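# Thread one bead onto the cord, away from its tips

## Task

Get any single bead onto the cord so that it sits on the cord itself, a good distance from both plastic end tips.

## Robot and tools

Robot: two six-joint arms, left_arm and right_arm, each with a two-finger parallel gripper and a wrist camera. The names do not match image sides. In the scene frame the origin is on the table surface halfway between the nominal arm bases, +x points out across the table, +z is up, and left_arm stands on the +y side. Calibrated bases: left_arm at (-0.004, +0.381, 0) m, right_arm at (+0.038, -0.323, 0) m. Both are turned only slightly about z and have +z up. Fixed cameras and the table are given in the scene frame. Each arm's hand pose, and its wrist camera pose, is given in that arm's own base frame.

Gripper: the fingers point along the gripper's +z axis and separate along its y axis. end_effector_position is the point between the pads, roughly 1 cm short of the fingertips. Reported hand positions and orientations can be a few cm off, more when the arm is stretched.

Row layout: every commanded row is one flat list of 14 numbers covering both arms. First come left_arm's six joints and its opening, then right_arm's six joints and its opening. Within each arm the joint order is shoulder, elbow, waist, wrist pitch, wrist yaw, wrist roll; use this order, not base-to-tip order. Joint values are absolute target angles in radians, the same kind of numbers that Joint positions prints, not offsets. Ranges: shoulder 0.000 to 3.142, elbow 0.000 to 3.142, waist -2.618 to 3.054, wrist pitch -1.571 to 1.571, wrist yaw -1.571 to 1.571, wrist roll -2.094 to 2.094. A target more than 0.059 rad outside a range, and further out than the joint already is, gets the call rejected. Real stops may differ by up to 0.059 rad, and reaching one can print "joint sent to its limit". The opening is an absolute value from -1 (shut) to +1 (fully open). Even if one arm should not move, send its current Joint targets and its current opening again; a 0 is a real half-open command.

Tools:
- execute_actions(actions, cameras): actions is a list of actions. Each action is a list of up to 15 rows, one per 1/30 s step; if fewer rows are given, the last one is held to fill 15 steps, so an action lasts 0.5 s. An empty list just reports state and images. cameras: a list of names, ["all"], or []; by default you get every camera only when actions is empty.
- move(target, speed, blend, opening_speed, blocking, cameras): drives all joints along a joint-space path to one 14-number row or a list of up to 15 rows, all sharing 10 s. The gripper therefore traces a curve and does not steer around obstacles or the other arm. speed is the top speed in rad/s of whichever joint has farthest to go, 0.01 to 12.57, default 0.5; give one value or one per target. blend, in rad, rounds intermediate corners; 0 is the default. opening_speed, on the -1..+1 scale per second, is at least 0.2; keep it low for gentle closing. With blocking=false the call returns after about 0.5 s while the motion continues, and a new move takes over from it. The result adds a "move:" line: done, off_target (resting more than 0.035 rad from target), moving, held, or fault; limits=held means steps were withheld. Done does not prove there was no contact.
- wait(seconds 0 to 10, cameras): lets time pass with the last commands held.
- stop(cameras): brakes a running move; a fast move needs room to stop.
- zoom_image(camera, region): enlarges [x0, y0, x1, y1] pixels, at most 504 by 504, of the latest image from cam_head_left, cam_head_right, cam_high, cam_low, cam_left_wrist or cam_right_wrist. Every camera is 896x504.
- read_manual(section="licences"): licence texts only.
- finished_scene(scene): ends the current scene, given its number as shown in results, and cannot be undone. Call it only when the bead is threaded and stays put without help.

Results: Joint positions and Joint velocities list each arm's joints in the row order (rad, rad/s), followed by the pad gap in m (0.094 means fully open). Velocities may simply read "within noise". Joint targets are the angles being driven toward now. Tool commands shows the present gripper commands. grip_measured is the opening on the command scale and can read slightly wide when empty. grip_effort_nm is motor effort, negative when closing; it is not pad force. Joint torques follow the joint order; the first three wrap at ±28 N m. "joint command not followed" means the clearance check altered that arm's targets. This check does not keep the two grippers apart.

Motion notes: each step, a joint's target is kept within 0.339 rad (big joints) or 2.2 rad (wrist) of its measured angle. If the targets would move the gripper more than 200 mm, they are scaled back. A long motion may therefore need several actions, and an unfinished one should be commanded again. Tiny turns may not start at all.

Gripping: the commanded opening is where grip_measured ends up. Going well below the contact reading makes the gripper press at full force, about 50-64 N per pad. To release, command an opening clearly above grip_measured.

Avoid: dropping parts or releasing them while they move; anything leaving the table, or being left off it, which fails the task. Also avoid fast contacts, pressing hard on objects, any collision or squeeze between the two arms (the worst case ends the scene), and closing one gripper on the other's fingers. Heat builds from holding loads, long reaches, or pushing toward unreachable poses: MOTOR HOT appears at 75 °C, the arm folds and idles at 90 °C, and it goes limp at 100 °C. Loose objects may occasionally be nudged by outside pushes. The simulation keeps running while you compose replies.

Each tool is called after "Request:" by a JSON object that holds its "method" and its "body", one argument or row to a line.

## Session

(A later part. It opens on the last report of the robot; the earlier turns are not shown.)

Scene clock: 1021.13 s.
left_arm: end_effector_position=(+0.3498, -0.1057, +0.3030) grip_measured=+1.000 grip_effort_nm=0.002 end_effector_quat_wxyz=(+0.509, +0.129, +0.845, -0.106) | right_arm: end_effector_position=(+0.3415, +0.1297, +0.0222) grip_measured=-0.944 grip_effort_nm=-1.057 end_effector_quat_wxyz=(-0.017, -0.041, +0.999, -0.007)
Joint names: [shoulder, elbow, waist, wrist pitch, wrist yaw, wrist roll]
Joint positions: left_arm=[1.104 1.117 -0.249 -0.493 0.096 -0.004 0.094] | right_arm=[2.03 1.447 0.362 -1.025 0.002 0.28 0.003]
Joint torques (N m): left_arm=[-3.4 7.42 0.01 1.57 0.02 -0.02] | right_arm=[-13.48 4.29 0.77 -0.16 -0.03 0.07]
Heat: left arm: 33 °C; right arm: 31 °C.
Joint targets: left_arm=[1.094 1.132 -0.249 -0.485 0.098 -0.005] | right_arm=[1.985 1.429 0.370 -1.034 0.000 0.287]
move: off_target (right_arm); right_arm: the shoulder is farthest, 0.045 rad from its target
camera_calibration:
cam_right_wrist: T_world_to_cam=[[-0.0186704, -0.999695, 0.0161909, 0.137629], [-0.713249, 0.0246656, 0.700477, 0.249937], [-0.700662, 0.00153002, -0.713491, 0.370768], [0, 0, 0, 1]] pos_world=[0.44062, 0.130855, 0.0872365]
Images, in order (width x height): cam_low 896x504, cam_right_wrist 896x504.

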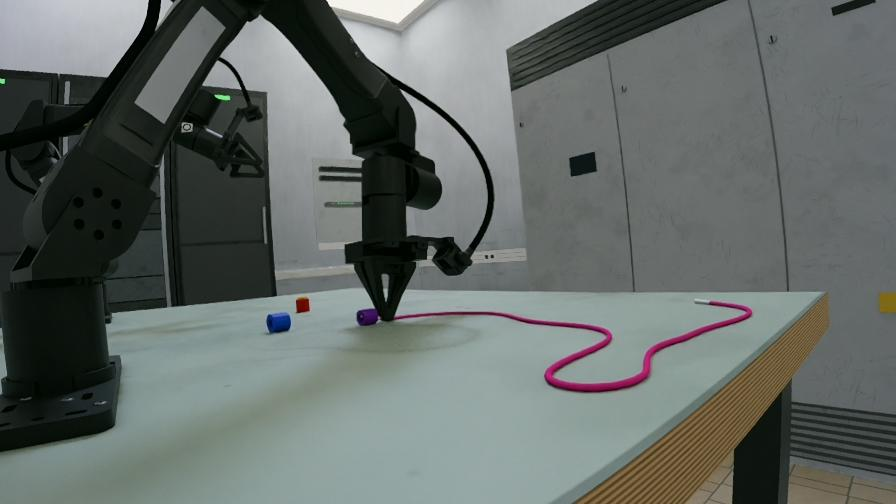

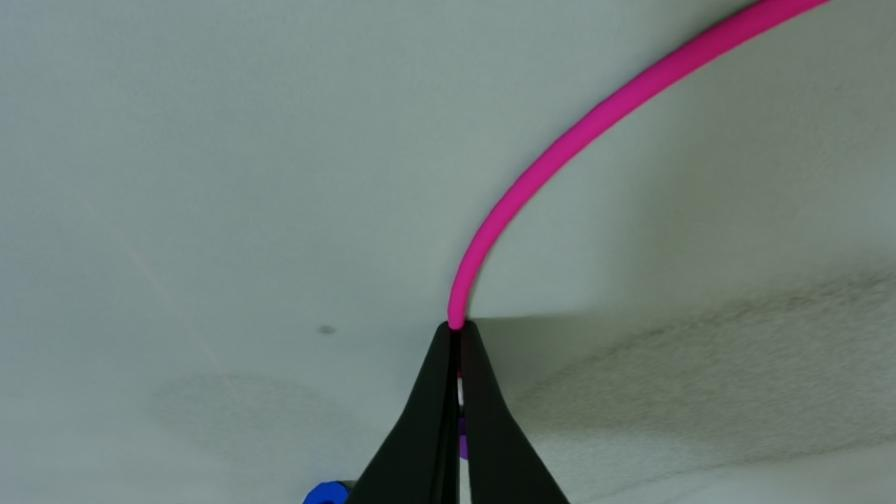

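Request:
{"method": "move", "body": {
  "target": [1.094, 1.132, -0.249, -0.485, 0.098, -0.005, 1.0, 1.985, 1.429, 0.370, -1.034, 0.0, 0.287, -0.5],
  "speed": 0.15,
  "opening_speed": 0.6,
  "cameras": ["cam_right_wrist", "cam_low"]
}}

Request:
{"method": "zoom_image", "body": {
  "camera": "cam_low",
  "region": [340, 280, 440, 340]
}}

Request:
{"method": "zoom_image", "body": {
  "camera": "cam_right_wrist",
  "region": [380, 260, 560, 480]
}}

Scene clock: 1057.60 s.
left_arm: end_effector_position=(+0.3498, -0.1057, +0.3030) grip_measured=+1.000 grip_effort_nm=0.007 end_effector_quat_wxyz=(+0.509, +0.129, +0.845, -0.106) | right_arm: end_effector_position=(+0.3409, +0.1296, +0.0223) grip_measured=-0.503 grip_effort_nm=0.134 end_effector_quat_wxyz=(-0.018, -0.040, +0.999, -0.007)
Joint names: [shoulder, elbow, waist, wrist pitch, wrist yaw, wrist roll]
Joint positions: left_arm=[1.104 1.117 -0.249 -0.493 0.096 -0.004 0.094] | right_arm=[2.03 1.447 0.362 -1.027 0.002 0.281 0.023]
Joint torques (N m): left_arm=[-3.4 7.43 -0.01 1.56 0.02 -0.02] | right_arm=[-13.48 4.26 0.72 -0.13 -0.06 0.07]
Heat: left arm: 33 °C; right arm: 32 °C.
Joint targets: left_arm=[1.094 1.132 -0.249 -0.485 0.098 -0.005] | right_arm=[1.985 1.429 0.370 -1.034 0.000 0.287]
move: off_target (right_arm); right_arm: the shoulder is farthest, 0.045 rad from its target
camera_calibration:
cam_right_wrist: T_world_to_cam=[[-0.0197763, -0.999669, 0.0164842, 0.137879], [-0.711931, 0.0256561, 0.701781, 0.248838], [-0.701971, 0.00214302, -0.712202, 0.370874], [0, 0, 0, 1]] pos_world=[0.440224, 0.130654, 0.0872347]
Images, in order (width x height): cam_low 896x504, cam_right_wrist 896x504.

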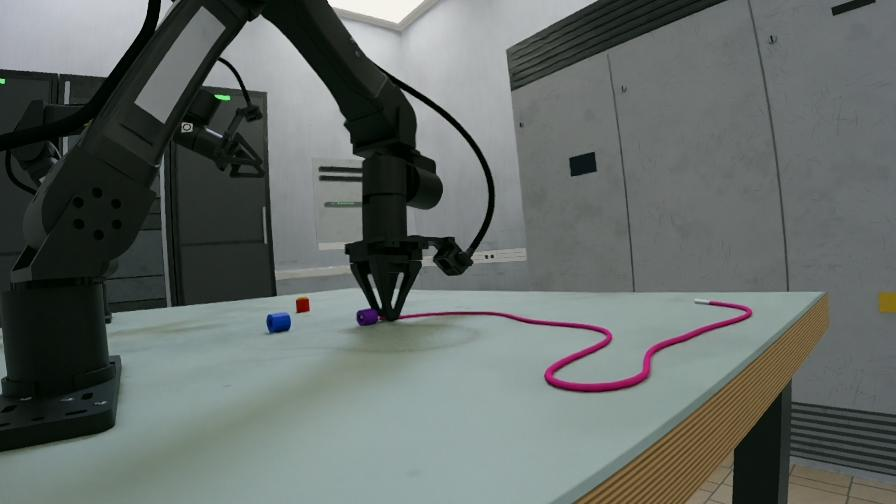

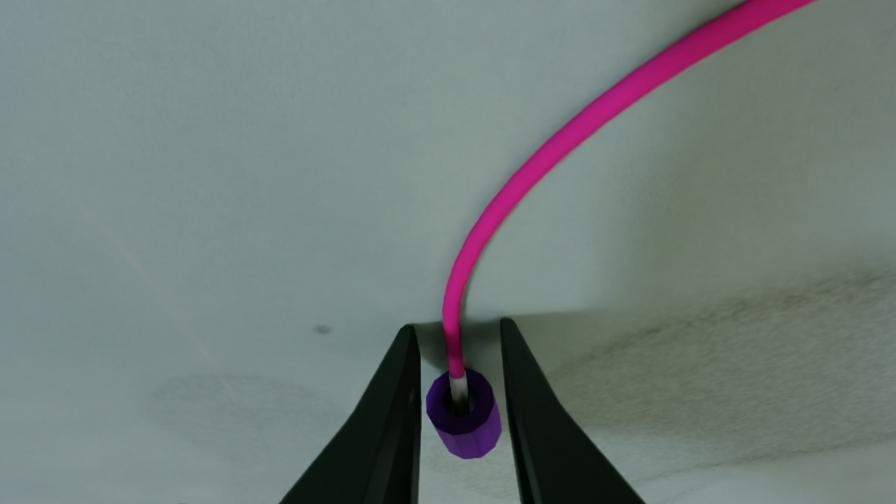

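Scaled by 5.040 from the camera's 896x504 image, which has a finer 1280x720 frame.

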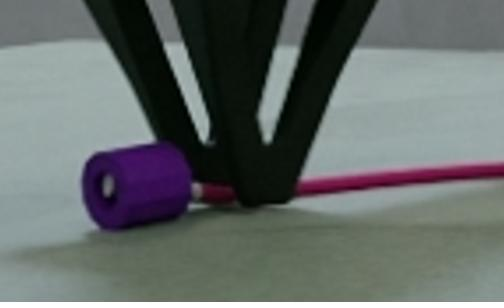

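Scaled by 2.291 from the camera's 896x504 image, which has a finer 1280x720 frame.

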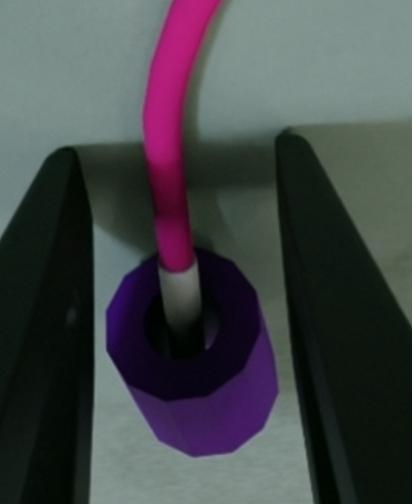

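Request:
{"method": "move", "body": {
  "target": [
    [1.094, 1.132, -0.249, -0.485, 0.098, -0.005, 1.0, 1.922, 1.555, 0.370, -1.185, 0.0, 0.287, -0.1],
    [1.094, 1.132, -0.249, -0.485, 0.098, -0.005, 1.0, 1.790, 1.345, 0.400, -1.106, 0.0, 0.212, -0.1]
  ],
  "speed": 0.3,
  "cameras": ["cam_right_wrist", "cam_low", "cam_high"]
}}

Request:
{"method": "zoom_image", "body": {
  "camera": "cam_right_wrist",
  "region": [340, 160, 580, 400]
}}

Scene clock: 1111.63 s.
left_arm: end_effector_position=(+0.3498, -0.1057, +0.3030) grip_measured=+1.000 grip_effort_nm=0.002 end_effector_quat_wxyz=(+0.509, +0.129, +0.845, -0.106) | right_arm: end_effector_position=(+0.3009, +0.1249, +0.0680) grip_measured=-0.103 grip_effort_nm=0.129 end_effector_quat_wxyz=(-0.014, -0.088, +0.996, -0.006)
Joint names: [shoulder, elbow, waist, wrist pitch, wrist yaw, wrist roll]
Joint positions: left_arm=[1.104 1.117 -0.249 -0.493 0.096 -0.004 0.094] | right_arm=[1.832 1.362 0.392 -1.132 0.002 0.216 0.042]
Joint torques (N m): left_arm=[-3.4 7.43 0.01 1.56 0.02 -0.02] | right_arm=[-11.64 4.57 0.72 0.17 -0.03 -0.02]
Heat: left arm: 33 °C; right arm: 32 °C.
Joint targets: left_arm=[1.094 1.132 -0.249 -0.485 0.098 -0.005] | right_arm=[1.790 1.345 0.400 -1.106 0.000 0.212]
move: off_target (right_arm); right_arm: the shoulder is farthest, 0.042 rad from its target
camera_calibration:
cam_right_wrist: T_world_to_cam=[[0.0746532, -0.997136, 0.0120937, 0.10314], [-0.715613, -0.0451222, 0.697038, 0.198745], [-0.694496, -0.0606905, -0.716932, 0.381233], [0, 0, 0, 1]] pos_world=[0.39929, 0.13495, 0.133538]
Images, in order (width x height): cam_high 896x504, cam_low 896x504, cam_right_wrist 896x504.

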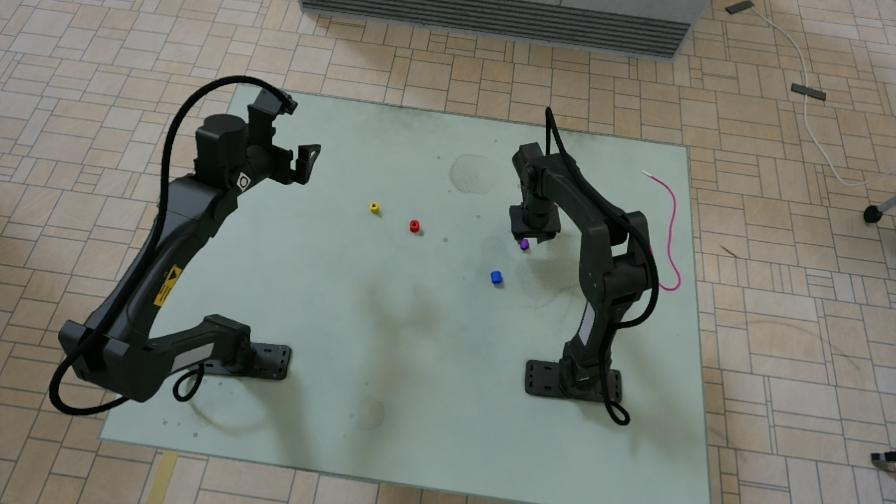

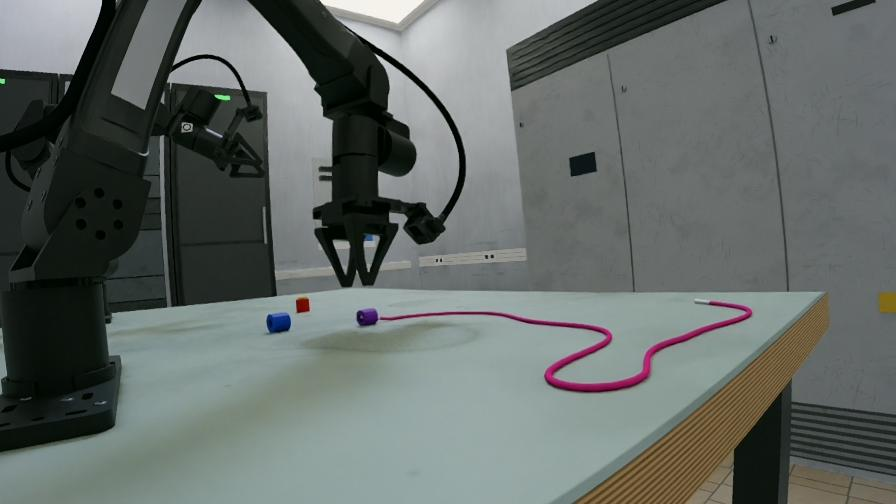

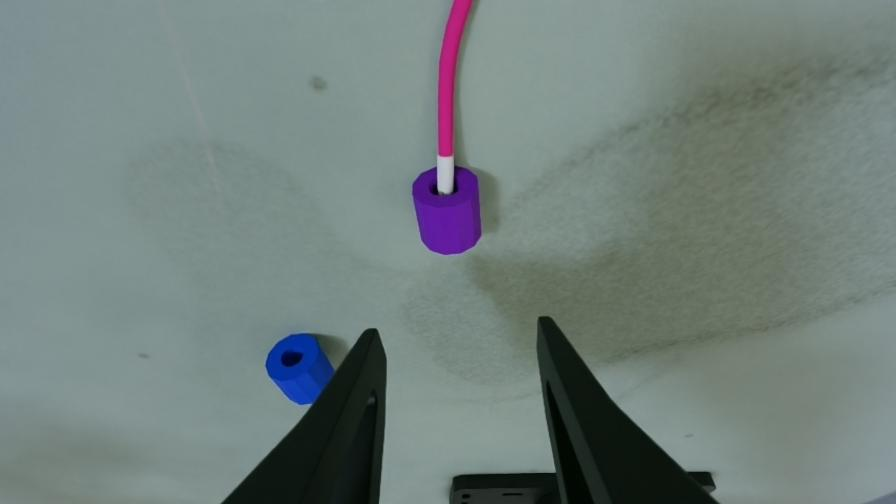

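Scaled by 2.100 from the camera's 896x504 image, which has a finer 1280x720 frame.

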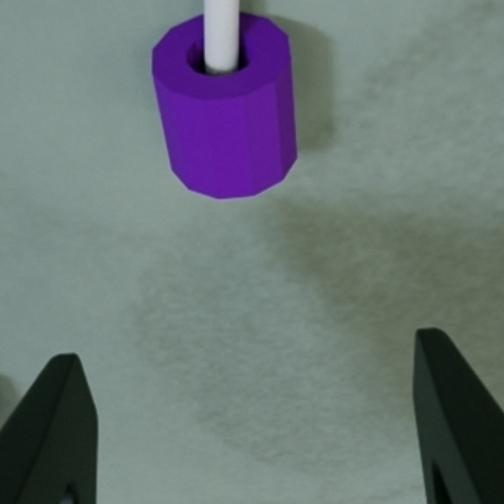

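Request:
{"method": "zoom_image", "body": {
  "camera": "cam_low",
  "region": [330, 270, 430, 340]
}}

Scaled by 5.040 from the camera's 896x504 image, which has a finer 1280x720 frame.

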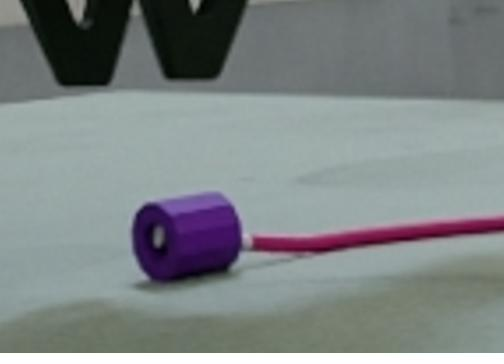

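Request:
{"method": "move", "body": {
  "target": [1.094, 1.132, -0.249, -0.485, 0.098, -0.005, 1.0, 1.890, 1.263, 0.379, -0.951, 0.0, 0.212, -0.1],
  "speed": 0.2,
  "cameras": ["cam_right_wrist", "cam_low"]
}}

Request:
{"method": "zoom_image", "body": {
  "camera": "cam_low",
  "region": [330, 270, 430, 340]
}}

Scene clock: 1166.27 s.
left_arm: end_effector_position=(+0.3498, -0.1057, +0.3030) grip_measured=+1.000 grip_effort_nm=0.002 end_effector_quat_wxyz=(+0.509, +0.129, +0.845, -0.106) | right_arm: end_effector_position=(+0.3085, +0.1275, +0.0328) grip_measured=-0.103 grip_effort_nm=0.129 end_effector_quat_wxyz=(-0.003, -0.087, +0.996, -0.002)
Joint names: [shoulder, elbow, waist, wrist pitch, wrist yaw, wrist roll]
Joint positions: left_arm=[1.104 1.117 -0.249 -0.493 0.096 -0.004 0.094] | right_arm=[1.879 1.278 0.39 -0.978 0.002 0.216 0.042]
Joint torques (N m): left_arm=[-3.4 7.43 -0.01 1.57 0.02 -0.02] | right_arm=[-7.66 4.6 -0.98 0.26 -0.06 -0.01]
Heat: left arm: 33 °C; right arm: 35 °C.
Joint targets: left_arm=[1.094 1.132 -0.249 -0.485 0.098 -0.005] | right_arm=[1.890 1.263 0.379 -0.951 0.000 0.212]
move: done
camera_calibration:
cam_right_wrist: T_world_to_cam=[[0.0736052, -0.997275, 0.0049492, 0.106111], [-0.730237, -0.0505149, 0.681324, 0.234525], [-0.679217, -0.0537631, -0.731966, 0.356257], [0, 0, 0, 1]] pos_world=[0.405424, 0.136822, 0.100455]
Images, in order (width x height): cam_low 896x504, cam_right_wrist 896x504.

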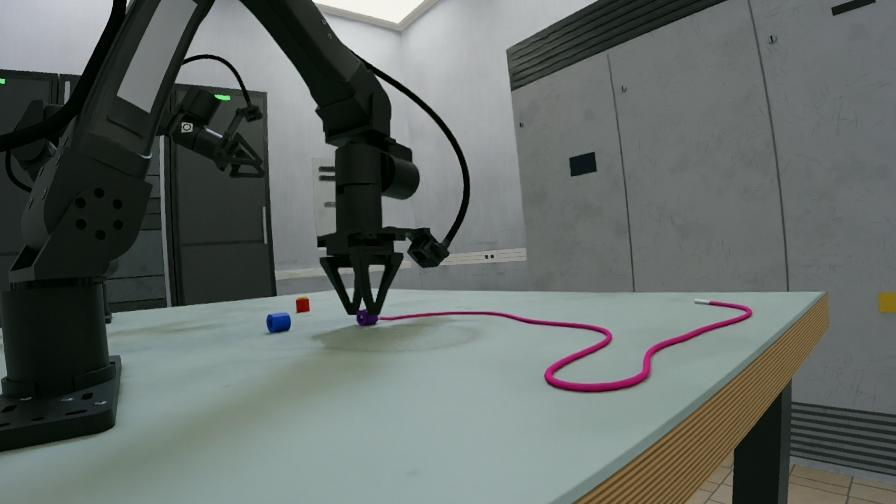

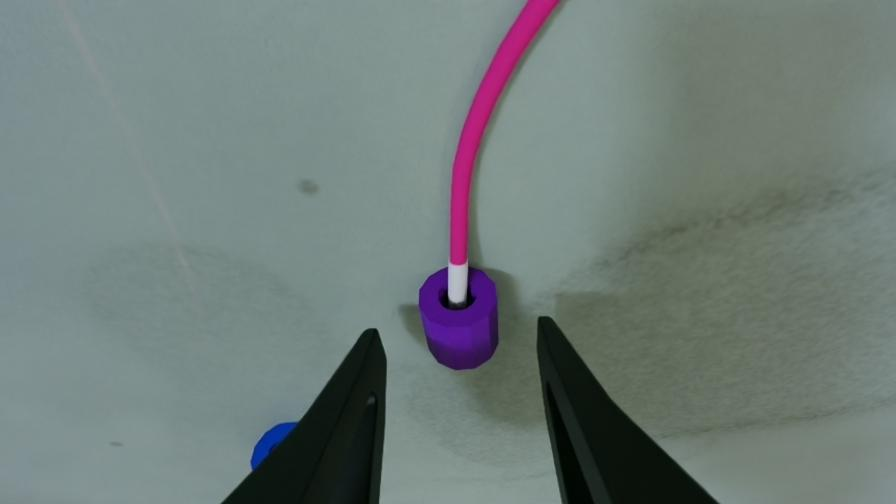

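Scaled by 5.040 from the camera's 896x504 image, which has a finer 1280x720 frame.

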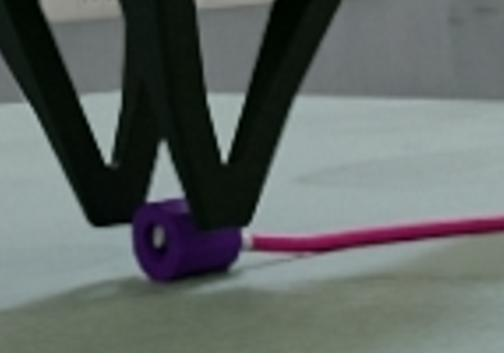

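Request:
{"method": "move", "body": {
  "target": [1.094, 1.132, -0.249, -0.485, 0.098, -0.005, 1.0, 1.904, 1.233, 0.379, -0.904, 0.0, 0.212, -0.1],
  "speed": 0.15,
  "cameras": ["cam_right_wrist", "cam_low"]
}}

Request:
{"method": "zoom_image", "body": {
  "camera": "cam_low",
  "region": [330, 270, 430, 340]
}}

Scene clock: 1174.00 s.
left_arm: end_effector_position=(+0.3498, -0.1057, +0.3030) grip_measured=+1.000 grip_effort_nm=0.002 end_effector_quat_wxyz=(+0.509, +0.129, +0.845, -0.106) | right_arm: end_effector_position=(+0.3092, +0.1278, +0.0226) grip_measured=-0.103 grip_effort_nm=0.129 end_effector_quat_wxyz=(+0.000, -0.087, +0.996, -0.001)
Joint names: [shoulder, elbow, waist, wrist pitch, wrist yaw, wrist roll]
Joint positions: left_arm=[1.104 1.117 -0.249 -0.493 0.096 -0.004 0.094] | right_arm=[1.89 1.249 0.39 -0.931 0.002 0.216 0.042]
Joint torques (N m): left_arm=[-3.41 7.45 -0.01 1.57 0.02 -0.02] | right_arm=[-7.49 4.36 -0.98 0.32 -0.03 -0.02]
Heat: left arm: 33 °C; right arm: 33 °C.
Joint targets: left_arm=[1.094 1.132 -0.249 -0.485 0.098 -0.005] | right_arm=[1.904 1.233 0.379 -0.904 0.000 0.212]
move: done
camera_calibration:
cam_right_wrist: T_world_to_cam=[[0.0736421, -0.997281, 0.00280895, 0.10651], [-0.734545, -0.0523354, 0.676538, 0.243709], [-0.674552, -0.051885, -0.736402, 0.347687], [0, 0, 0, 1]] pos_world=[0.405705, 0.137014, 0.0908599]
Images, in order (width x height): cam_low 896x504, cam_right_wrist 896x504.

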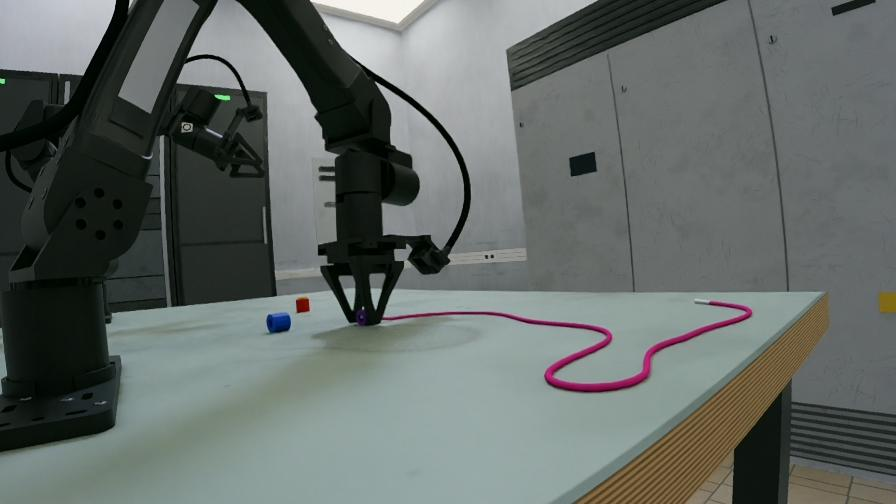

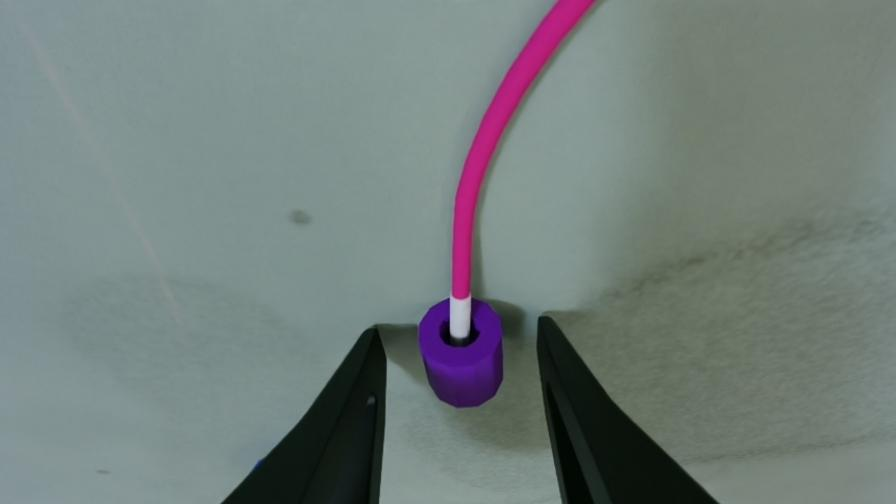

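Scaled by 5.040 from the camera's 896x504 image, which has a finer 1280x720 frame.

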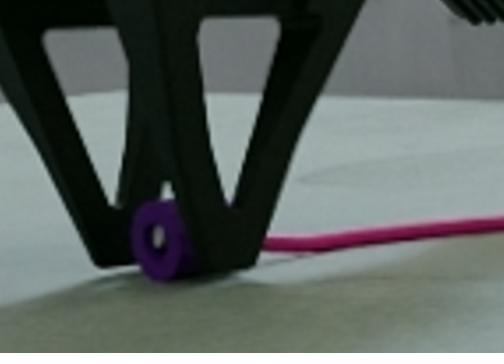

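Request:
{"method": "move", "body": {
  "target": [1.094, 1.132, -0.249, -0.485, 0.098, -0.005, 1.0, 1.904, 1.233, 0.379, -0.904, 0.0, 0.212, -0.65],
  "speed": 0.15,
  "opening_speed": 0.3,
  "cameras": ["cam_right_wrist"]
}}

Request:
{"method": "zoom_image", "body": {
  "camera": "cam_right_wrist",
  "region": [360, 250, 560, 450]
}}

Scene clock: 1180.87 s.
left_arm: end_effector_position=(+0.3498, -0.1057, +0.3030) grip_measured=+1.000 grip_effort_nm=0.002 end_effector_quat_wxyz=(+0.509, +0.129, +0.845, -0.106) | right_arm: end_effector_position=(+0.3094, +0.1278, +0.0226) grip_measured=-0.599 grip_effort_nm=-1.038 end_effector_quat_wxyz=(+0.000, -0.087, +0.996, -0.001)
Joint names: [shoulder, elbow, waist, wrist pitch, wrist yaw, wrist roll]
Joint positions: left_arm=[1.104 1.117 -0.249 -0.493 0.096 -0.004 0.094] | right_arm=[1.89 1.249 0.39 -0.931 0.002 0.216 0.019]
Joint torques (N m): left_arm=[-3.38 7.46 0.02 1.56 0.03 -0.02] | right_arm=[-7.47 4.37 -0.99 0.29 -0.04 -0.03]
Heat: left arm: 33 °C; right arm: 32 °C.
Joint targets: left_arm=[1.094 1.132 -0.249 -0.485 0.098 -0.005] | right_arm=[1.904 1.233 0.379 -0.904 0.000 0.212]
move: done
camera_calibration:
cam_right_wrist: T_world_to_cam=[[0.0736585, -0.99728, 0.00257427, 0.106516], [-0.735015, -0.0525428, 0.676012, 0.24398], [-0.674038, -0.0516861, -0.736886, 0.347636], [0, 0, 0, 1]] pos_world=[0.405803, 0.137014, 0.0909604]
Images, in order (width x height): cam_right_wrist 896x504.

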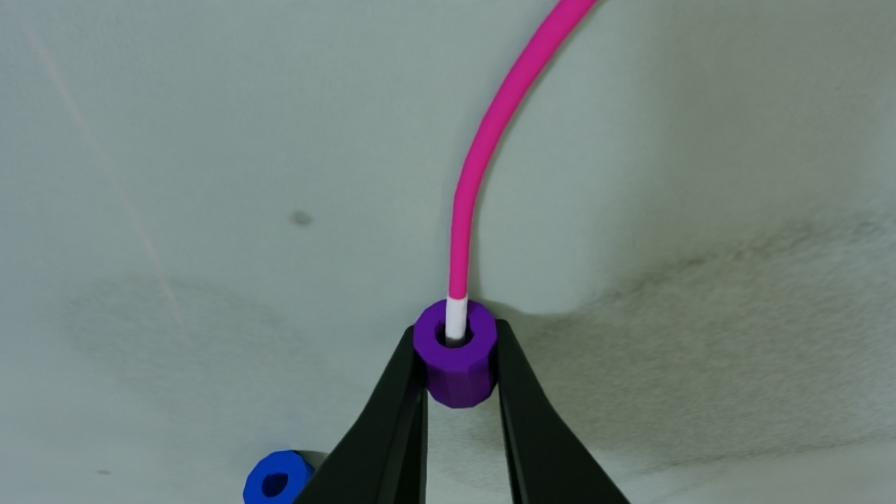

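Scaled by 2.520 from the camera's 896x504 image, which has a finer 1280x720 frame.

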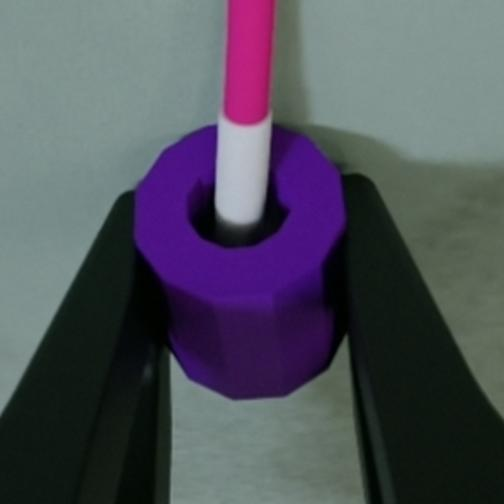

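Request:
{"method": "move", "body": {
  "target": [
    [1.094, 1.132, -0.249, -0.485, 0.098, -0.005, 1.0, 1.904, 1.300, 0.379, -0.945, 0.0, 0.212, -0.65],
    [1.094, 1.132, -0.249, -0.485, 0.098, -0.005, 1.0, 2.0385, 1.489, 0.356, -1.007, 0.0, 0.186, -0.65]
  ],
  "speed": 0.12,
  "cameras": ["cam_right_wrist", "cam_low"]
}}

Request:
{"method": "zoom_image", "body": {
  "camera": "cam_low",
  "region": [330, 270, 470, 340]
}}

Scene clock: 1216.10 s.
left_arm: end_effector_position=(+0.3498, -0.1057, +0.3030) grip_measured=+1.000 grip_effort_nm=0.007 end_effector_quat_wxyz=(+0.509, +0.129, +0.845, -0.106) | right_arm: end_effector_position=(+0.3494, +0.1338, +0.0259) grip_measured=-0.600 grip_effort_nm=-1.053 end_effector_quat_wxyz=(+0.002, -0.087, +0.996, -0.001)
Joint names: [shoulder, elbow, waist, wrist pitch, wrist yaw, wrist roll]
Joint positions: left_arm=[1.104 1.117 -0.249 -0.493 0.096 -0.004 0.094] | right_arm=[2.021 1.449 0.364 -0.995 0.002 0.19 0.019]
Joint torques (N m): left_arm=[-3.41 7.43 0.01 1.56 0.02 -0.02] | right_arm=[-8.5 8.83 -0.73 -0.1 -0.05 -0.03]
Heat: left arm: 33 °C; right arm: 31 °C.
Joint targets: left_arm=[1.094 1.132 -0.249 -0.485 0.098 -0.005] | right_arm=[2.039 1.489 0.356 -1.007 0.000 0.186]
move: off_target (right_arm); right_arm: the elbow is farthest, 0.040 rad from its target
camera_calibration:
cam_right_wrist: T_world_to_cam=[[0.0732506, -0.997313, 0.00124337, 0.109667], [-0.737925, -0.0533603, 0.67277, 0.272745], [-0.670896, -0.0501983, -0.739851, 0.37615], [0, 0, 0, 1]] pos_world=[0.445589, 0.142808, 0.0946637]
Images, in order (width x height): cam_low 896x504, cam_right_wrist 896x504.

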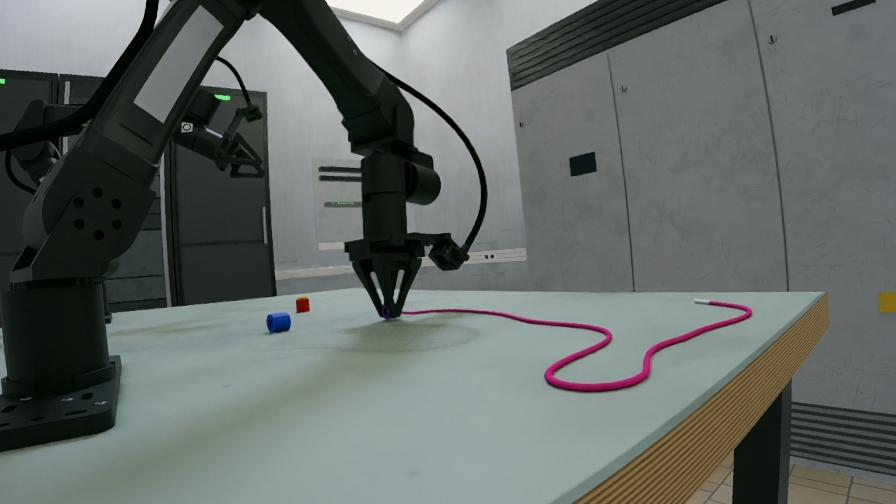

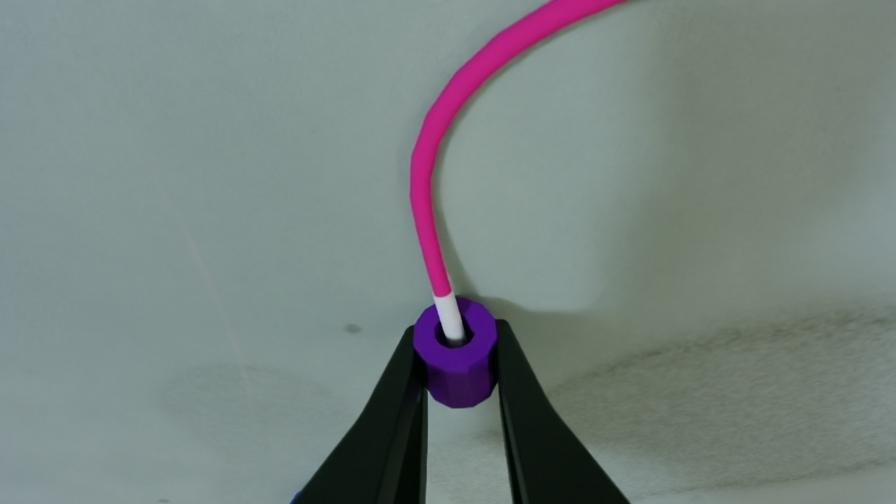

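Scaled by 3.600 from the camera's 896x504 image, which has a finer 1280x720 frame.

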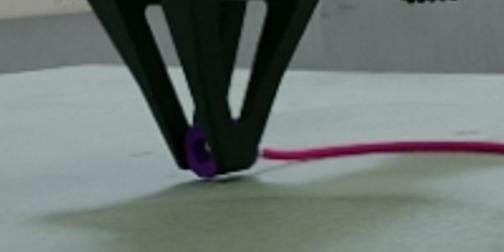

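Request:
{"method": "move", "body": {
  "target": [1.094, 1.132, -0.249, -0.485, 0.098, -0.005, 1.0, 2.0385, 1.489, 0.356, -1.007, 0.0, 1.32, -0.65],
  "speed": 0.5,
  "cameras": ["cam_right_wrist", "cam_low", "cam_high"]
}}

Scene clock: 1479.57 s.
left_arm: end_effector_position=(+0.3498, -0.1057, +0.3030) grip_measured=+1.000 grip_effort_nm=0.002 end_effector_quat_wxyz=(+0.509, +0.129, +0.845, -0.106) | right_arm: end_effector_position=(+0.3487, +0.1346, +0.0259) grip_measured=-0.600 grip_effort_nm=-1.057 end_effector_quat_wxyz=(+0.000, +0.456, +0.890, +0.002)
Joint names: [shoulder, elbow, waist, wrist pitch, wrist yaw, wrist roll]
Joint positions: left_arm=[1.104 1.117 -0.249 -0.493 0.096 -0.004 0.094] | right_arm=[2.021 1.449 0.364 -0.996 -0.003 1.311 0.019]
Joint torques (N m): left_arm=[-3.4 7.42 0.01 1.57 0.02 -0.02] | right_arm=[-8.54 8.87 -0.75 -0.09 0.01 0.08]
Heat: left arm: 33 °C; right arm: 32 °C.
Joint targets: left_arm=[1.094 1.132 -0.249 -0.485 0.098 -0.005] | right_arm=[2.039 1.489 0.356 -1.007 0.000 1.320]
move: off_target (right_arm); right_arm: the elbow is farthest, 0.040 rad from its target
camera_calibration:
cam_right_wrist: T_world_to_cam=[[-0.866142, -0.499786, -0.00342179, 0.371404], [-0.36926, 0.635293, 0.67827, 0.0508684], [-0.336816, 0.588742, -0.734804, 0.173084], [0, 0, 0, 1]] pos_world=[0.39877, 0.0514042, 0.0939514]
Images, in order (width x height): cam_high 896x504, cam_low 896x504, cam_right_wrist 896x504.

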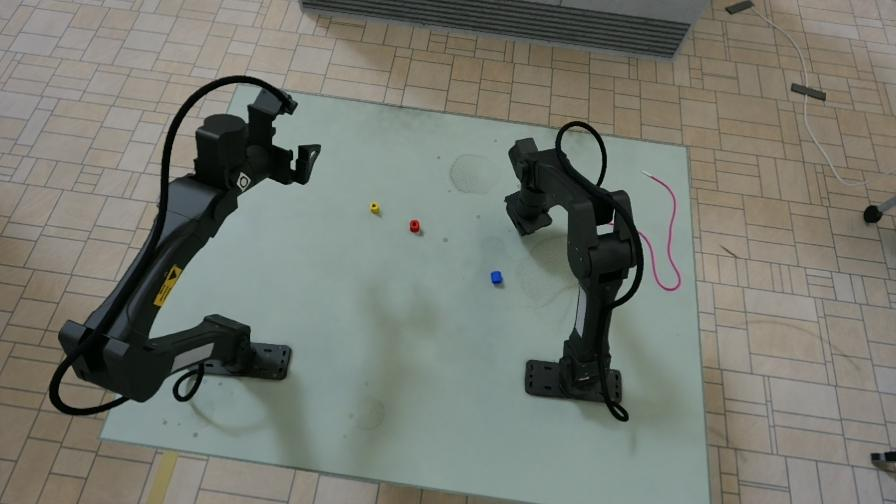

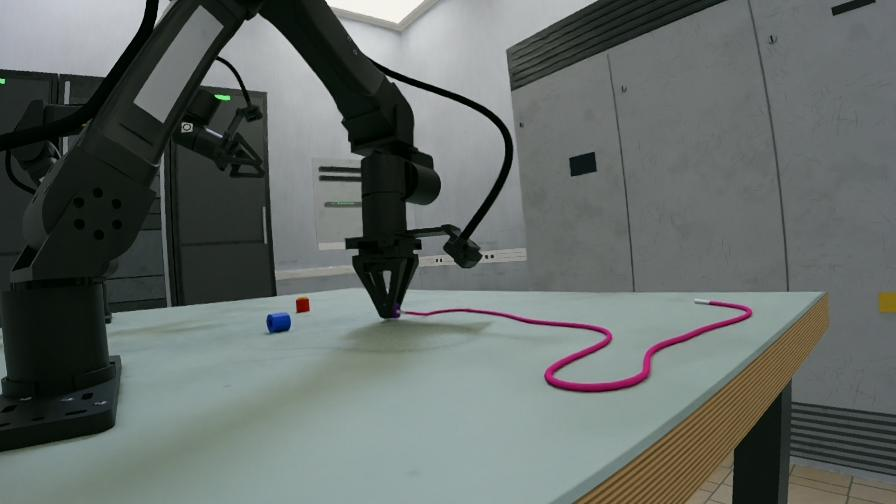

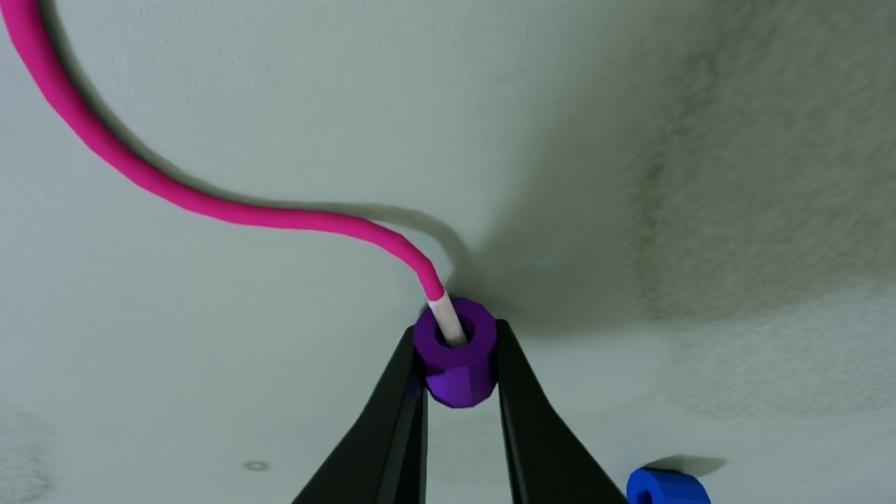

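Request:
{"method": "move", "body": {
  "target": [
    [1.094, 1.132, -0.249, -0.485, 0.098, -0.005, 1.0, 2.0385, 1.489, 0.356, -1.007, 0.0, 0.18, -0.65],
    [1.094, 1.132, -0.249, -0.485, 0.098, -0.005, 1.0, 2.046, 1.48, 0.356, -0.995, 0.0, 0.18, -0.65]
  ],
  "speed": 0.5,
  "cameras": ["cam_right_wrist"]
}}

Scene clock: 1525.03 s.
left_arm: end_effector_position=(+0.3498, -0.1057, +0.3030) grip_measured=+1.000 grip_effort_nm=0.002 end_effector_quat_wxyz=(+0.509, +0.129, +0.845, -0.106) | right_arm: end_effector_position=(+0.3482, +0.1346, +0.0238) grip_measured=-0.600 grip_effort_nm=-1.057 end_effector_quat_wxyz=(-0.002, -0.090, +0.996, +0.002)
Joint names: [shoulder, elbow, waist, wrist pitch, wrist yaw, wrist roll]
Joint positions: left_arm=[1.104 1.117 -0.249 -0.493 0.096 -0.004 0.094] | right_arm=[2.026 1.449 0.364 -0.996 -0.004 0.185 0.019]
Joint torques (N m): left_arm=[-3.41 7.42 -0.01 1.56 0.02 -0.02] | right_arm=[-8.42 8.08 -0.72 0.01 0.02 -0.03]
Heat: left arm: 33 °C; right arm: 32 °C.
Joint targets: left_arm=[1.094 1.132 -0.249 -0.485 0.098 -0.005] | right_arm=[2.046 1.480 0.356 -0.995 0.000 0.180]
move: done
camera_calibration:
cam_right_wrist: T_world_to_cam=[[0.0786107, -0.996901, -0.00300398, 0.108757], [-0.731649, -0.0597405, 0.679058, 0.271751], [-0.677133, -0.0511834, -0.734078, 0.376062], [0, 0, 0, 1]] pos_world=[0.444921, 0.143903, 0.0918507]
Images, in order (width x height): cam_right_wrist 896x504.

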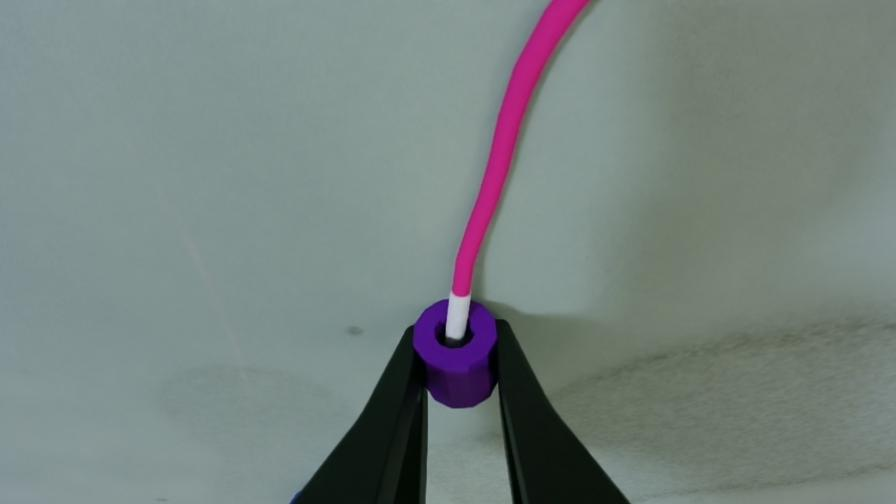

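Request:
{"method": "move", "body": {
  "target": [1.094, 1.132, -0.249, -0.485, 0.098, -0.005, 1.0, 2.05, 1.475, 0.356, -0.990, 0.0, 0.18, -0.1],
  "speed": 0.2,
  "opening_speed": 0.5,
  "cameras": ["cam_right_wrist"]
}}

Scene clock: 1531.97 s.
left_arm: end_effector_position=(+0.3498, -0.1057, +0.3030) grip_measured=+1.000 grip_effort_nm=0.002 end_effector_quat_wxyz=(+0.509, +0.129, +0.845, -0.106) | right_arm: end_effector_position=(+0.3483, +0.1332, +0.0224) grip_measured=-0.103 grip_effort_nm=0.139 end_effector_quat_wxyz=(-0.004, -0.089, +0.996, +0.001)
Joint names: [shoulder, elbow, waist, wrist pitch, wrist yaw, wrist roll]
Joint positions: left_arm=[1.104 1.117 -0.249 -0.493 0.096 -0.004 0.094] | right_arm=[2.03 1.449 0.361 -0.996 -0.003 0.184 0.042]
Joint torques (N m): left_arm=[-3.4 7.45 0.01 1.57 0.02 -0.02] | right_arm=[-8.49 7.65 -0.44 0.05 0.02 -0.04]
Heat: left arm: 33 °C; right arm: 32 °C.
Joint targets: left_arm=[1.094 1.132 -0.249 -0.485 0.098 -0.005] | right_arm=[2.050 1.475 0.356 -0.990 0.000 0.180]
move: done
camera_calibration:
cam_right_wrist: T_world_to_cam=[[0.0766578, -0.997057, -0.00112889, 0.108059], [-0.729308, -0.0568441, 0.681821, 0.271414], [-0.679878, -0.0514436, -0.731519, 0.375906], [0, 0, 0, 1]] pos_world=[0.44523, 0.142507, 0.0900486]
Images, in order (width x height): cam_right_wrist 896x504.

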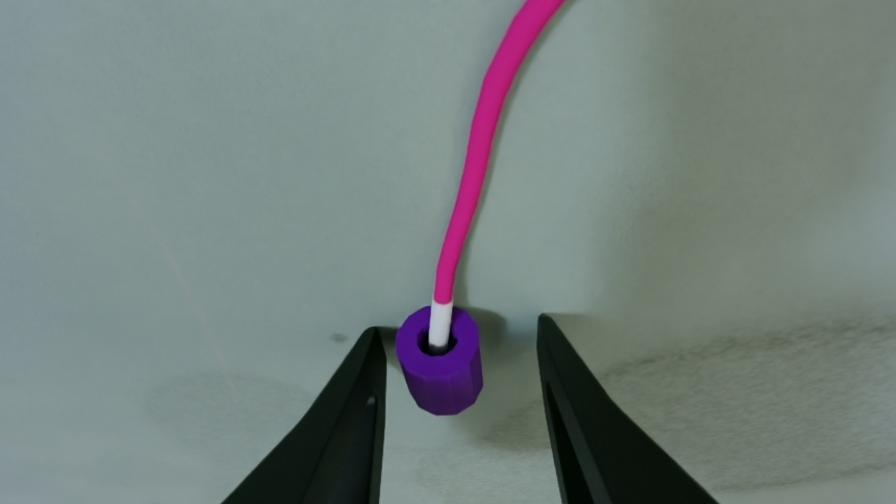

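Request:
{"method": "move", "body": {
  "target": [
    [1.094, 1.132, -0.249, -0.485, 0.098, -0.005, 1.0, 1.955, 1.577, 0.356, -1.135, 0.0, 0.18, -0.1],
    [1.094, 1.132, -0.249, -0.485, 0.098, -0.005, 1.0, 2.155, 1.813, 0.3235, -1.214, 0.0, 0.432, -0.1],
    [1.094, 1.132, -0.249, -0.485, 0.098, -0.005, 1.0, 2.172, 1.685, 0.3235, -1.086, 0.0, 0.432, -0.1]
  ],
  "speed": 0.35,
  "cameras": ["cam_right_wrist", "cam_low"]
}}

Scene clock: 1569.83 s.
left_arm: end_effector_position=(+0.3498, -0.1057, +0.3030) grip_measured=+1.000 grip_effort_nm=0.002 end_effector_quat_wxyz=(+0.509, +0.129, +0.845, -0.106) | right_arm: end_effector_position=(+0.3893, +0.1355, +0.0345) grip_measured=-0.103 grip_effort_nm=0.134 end_effector_quat_wxyz=(-0.001, +0.047, +0.999, +0.001)
Joint names: [shoulder, elbow, waist, wrist pitch, wrist yaw, wrist roll]
Joint positions: left_arm=[1.104 1.117 -0.249 -0.493 0.096 -0.004 0.094] | right_arm=[2.159 1.698 0.331 -1.111 -0.003 0.425 0.042]
Joint torques (N m): left_arm=[-3.38 7.43 0.01 1.56 0.02 -0.02] | right_arm=[-10.21 4.9 -0.62 0.25 0.02 0.08]
Heat: left arm: 33 °C; right arm: 31 °C.
Joint targets: left_arm=[1.094 1.132 -0.249 -0.485 0.098 -0.005] | right_arm=[2.172 1.685 0.324 -1.086 0.000 0.432]
move: done
camera_calibration:
cam_right_wrist: T_world_to_cam=[[-0.19405, -0.980989, -0.00211656, 0.210386], [-0.72115, 0.141188, 0.67824, 0.263307], [-0.665047, 0.133139, -0.734838, 0.382115], [0, 0, 0, 1]] pos_world=[0.484834, 0.118336, 0.102653]
Images, in order (width x height): cam_low 896x504, cam_right_wrist 896x504.

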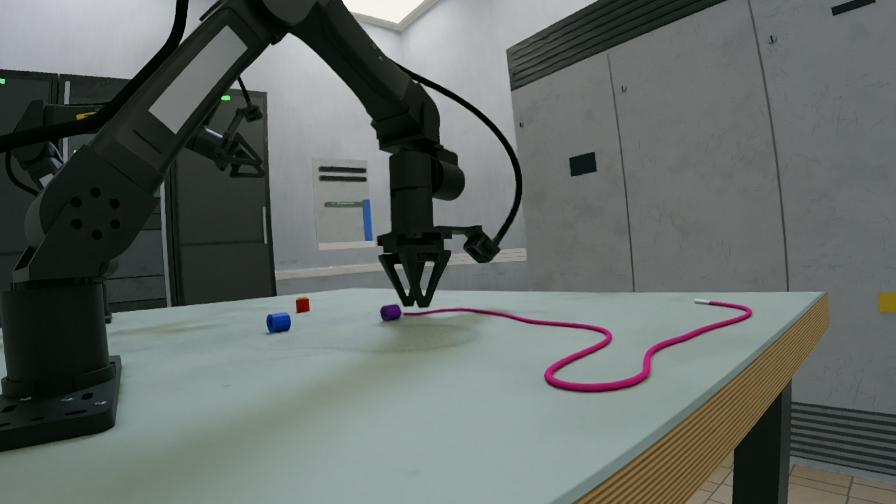

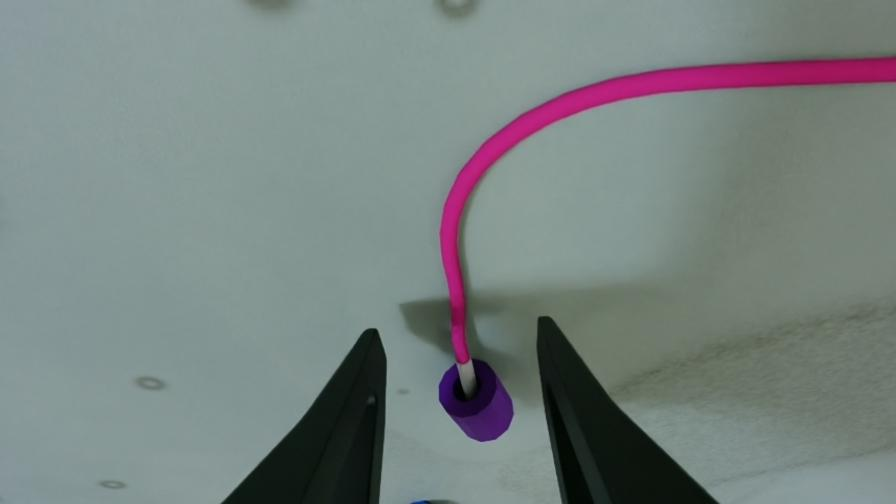

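Request:
{"method": "move", "body": {
  "target": [
    [1.094, 1.132, -0.249, -0.485, 0.098, -0.005, 1.0, 2.185, 1.654, 0.3235, -1.042, 0.0, 0.432, -0.4],
    [1.094, 1.132, -0.249, -0.485, 0.098, -0.005, 1.0, 2.185, 1.654, 0.3235, -1.042, 0.0, 0.432, -1.0]
  ],
  "speed": 0.2,
  "opening_speed": 0.6,
  "cameras": ["cam_right_wrist", "cam_low"]
}}

Request:
{"method": "zoom_image", "body": {
  "camera": "cam_low",
  "region": [350, 270, 490, 340]
}}

Scene clock: 1581.50 s.
left_arm: end_effector_position=(+0.3498, -0.1057, +0.3030) grip_measured=+1.000 grip_effort_nm=0.002 end_effector_quat_wxyz=(+0.509, +0.129, +0.845, -0.106) | right_arm: end_effector_position=(+0.3912, +0.1361, +0.0253) grip_measured=-0.956 grip_effort_nm=-0.989 end_effector_quat_wxyz=(+0.004, +0.047, +0.999, +0.003)
Joint names: [shoulder, elbow, waist, wrist pitch, wrist yaw, wrist roll]
Joint positions: left_arm=[1.104 1.117 -0.249 -0.493 0.096 -0.004 0.094] | right_arm=[2.166 1.671 0.331 -1.066 -0.003 0.426 0.002]
Joint torques (N m): left_arm=[-3.4 7.43 0.01 1.56 0.03 -0.02] | right_arm=[-9.8 4.6 -0.64 0.28 0.03 0.07]
Heat: left arm: 33 °C; right arm: 31 °C.
Joint targets: left_arm=[1.094 1.132 -0.249 -0.485 0.098 -0.005] | right_arm=[2.185 1.654 0.324 -1.042 0.000 0.432]
move: done
camera_calibration:
cam_right_wrist: T_world_to_cam=[[-0.194294, -0.980915, -0.00750527, 0.211614], [-0.727922, 0.139046, 0.671413, 0.274051], [-0.657556, 0.135915, -0.741045, 0.373352], [0, 0, 0, 1]] pos_world=[0.486103, 0.118726, 0.0942569]
Images, in order (width x height): cam_low 896x504, cam_right_wrist 896x504.

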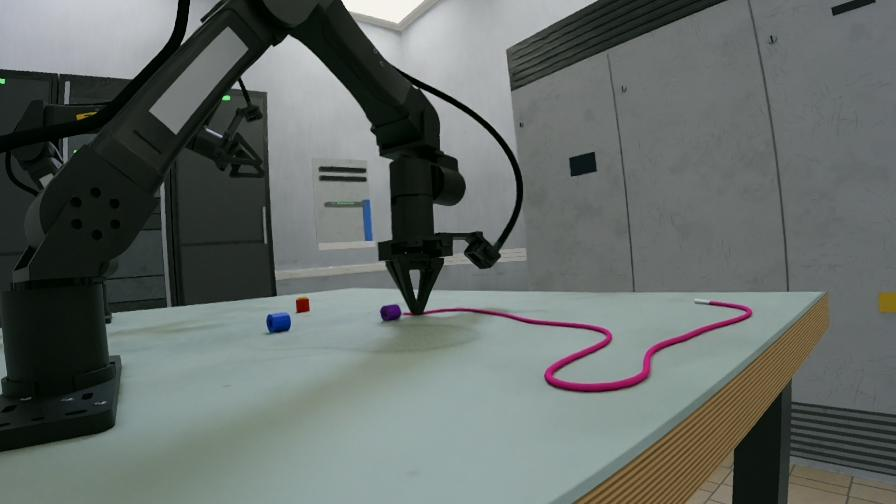

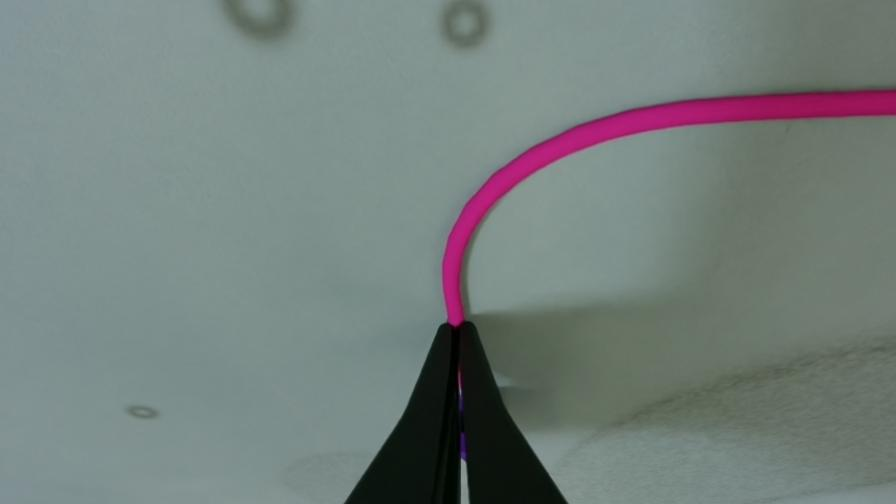

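Scaled by 3.600 from the camera's 896x504 image, which has a finer 1280x720 frame.

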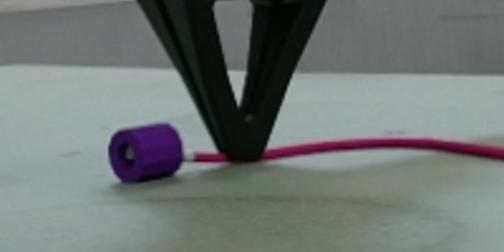

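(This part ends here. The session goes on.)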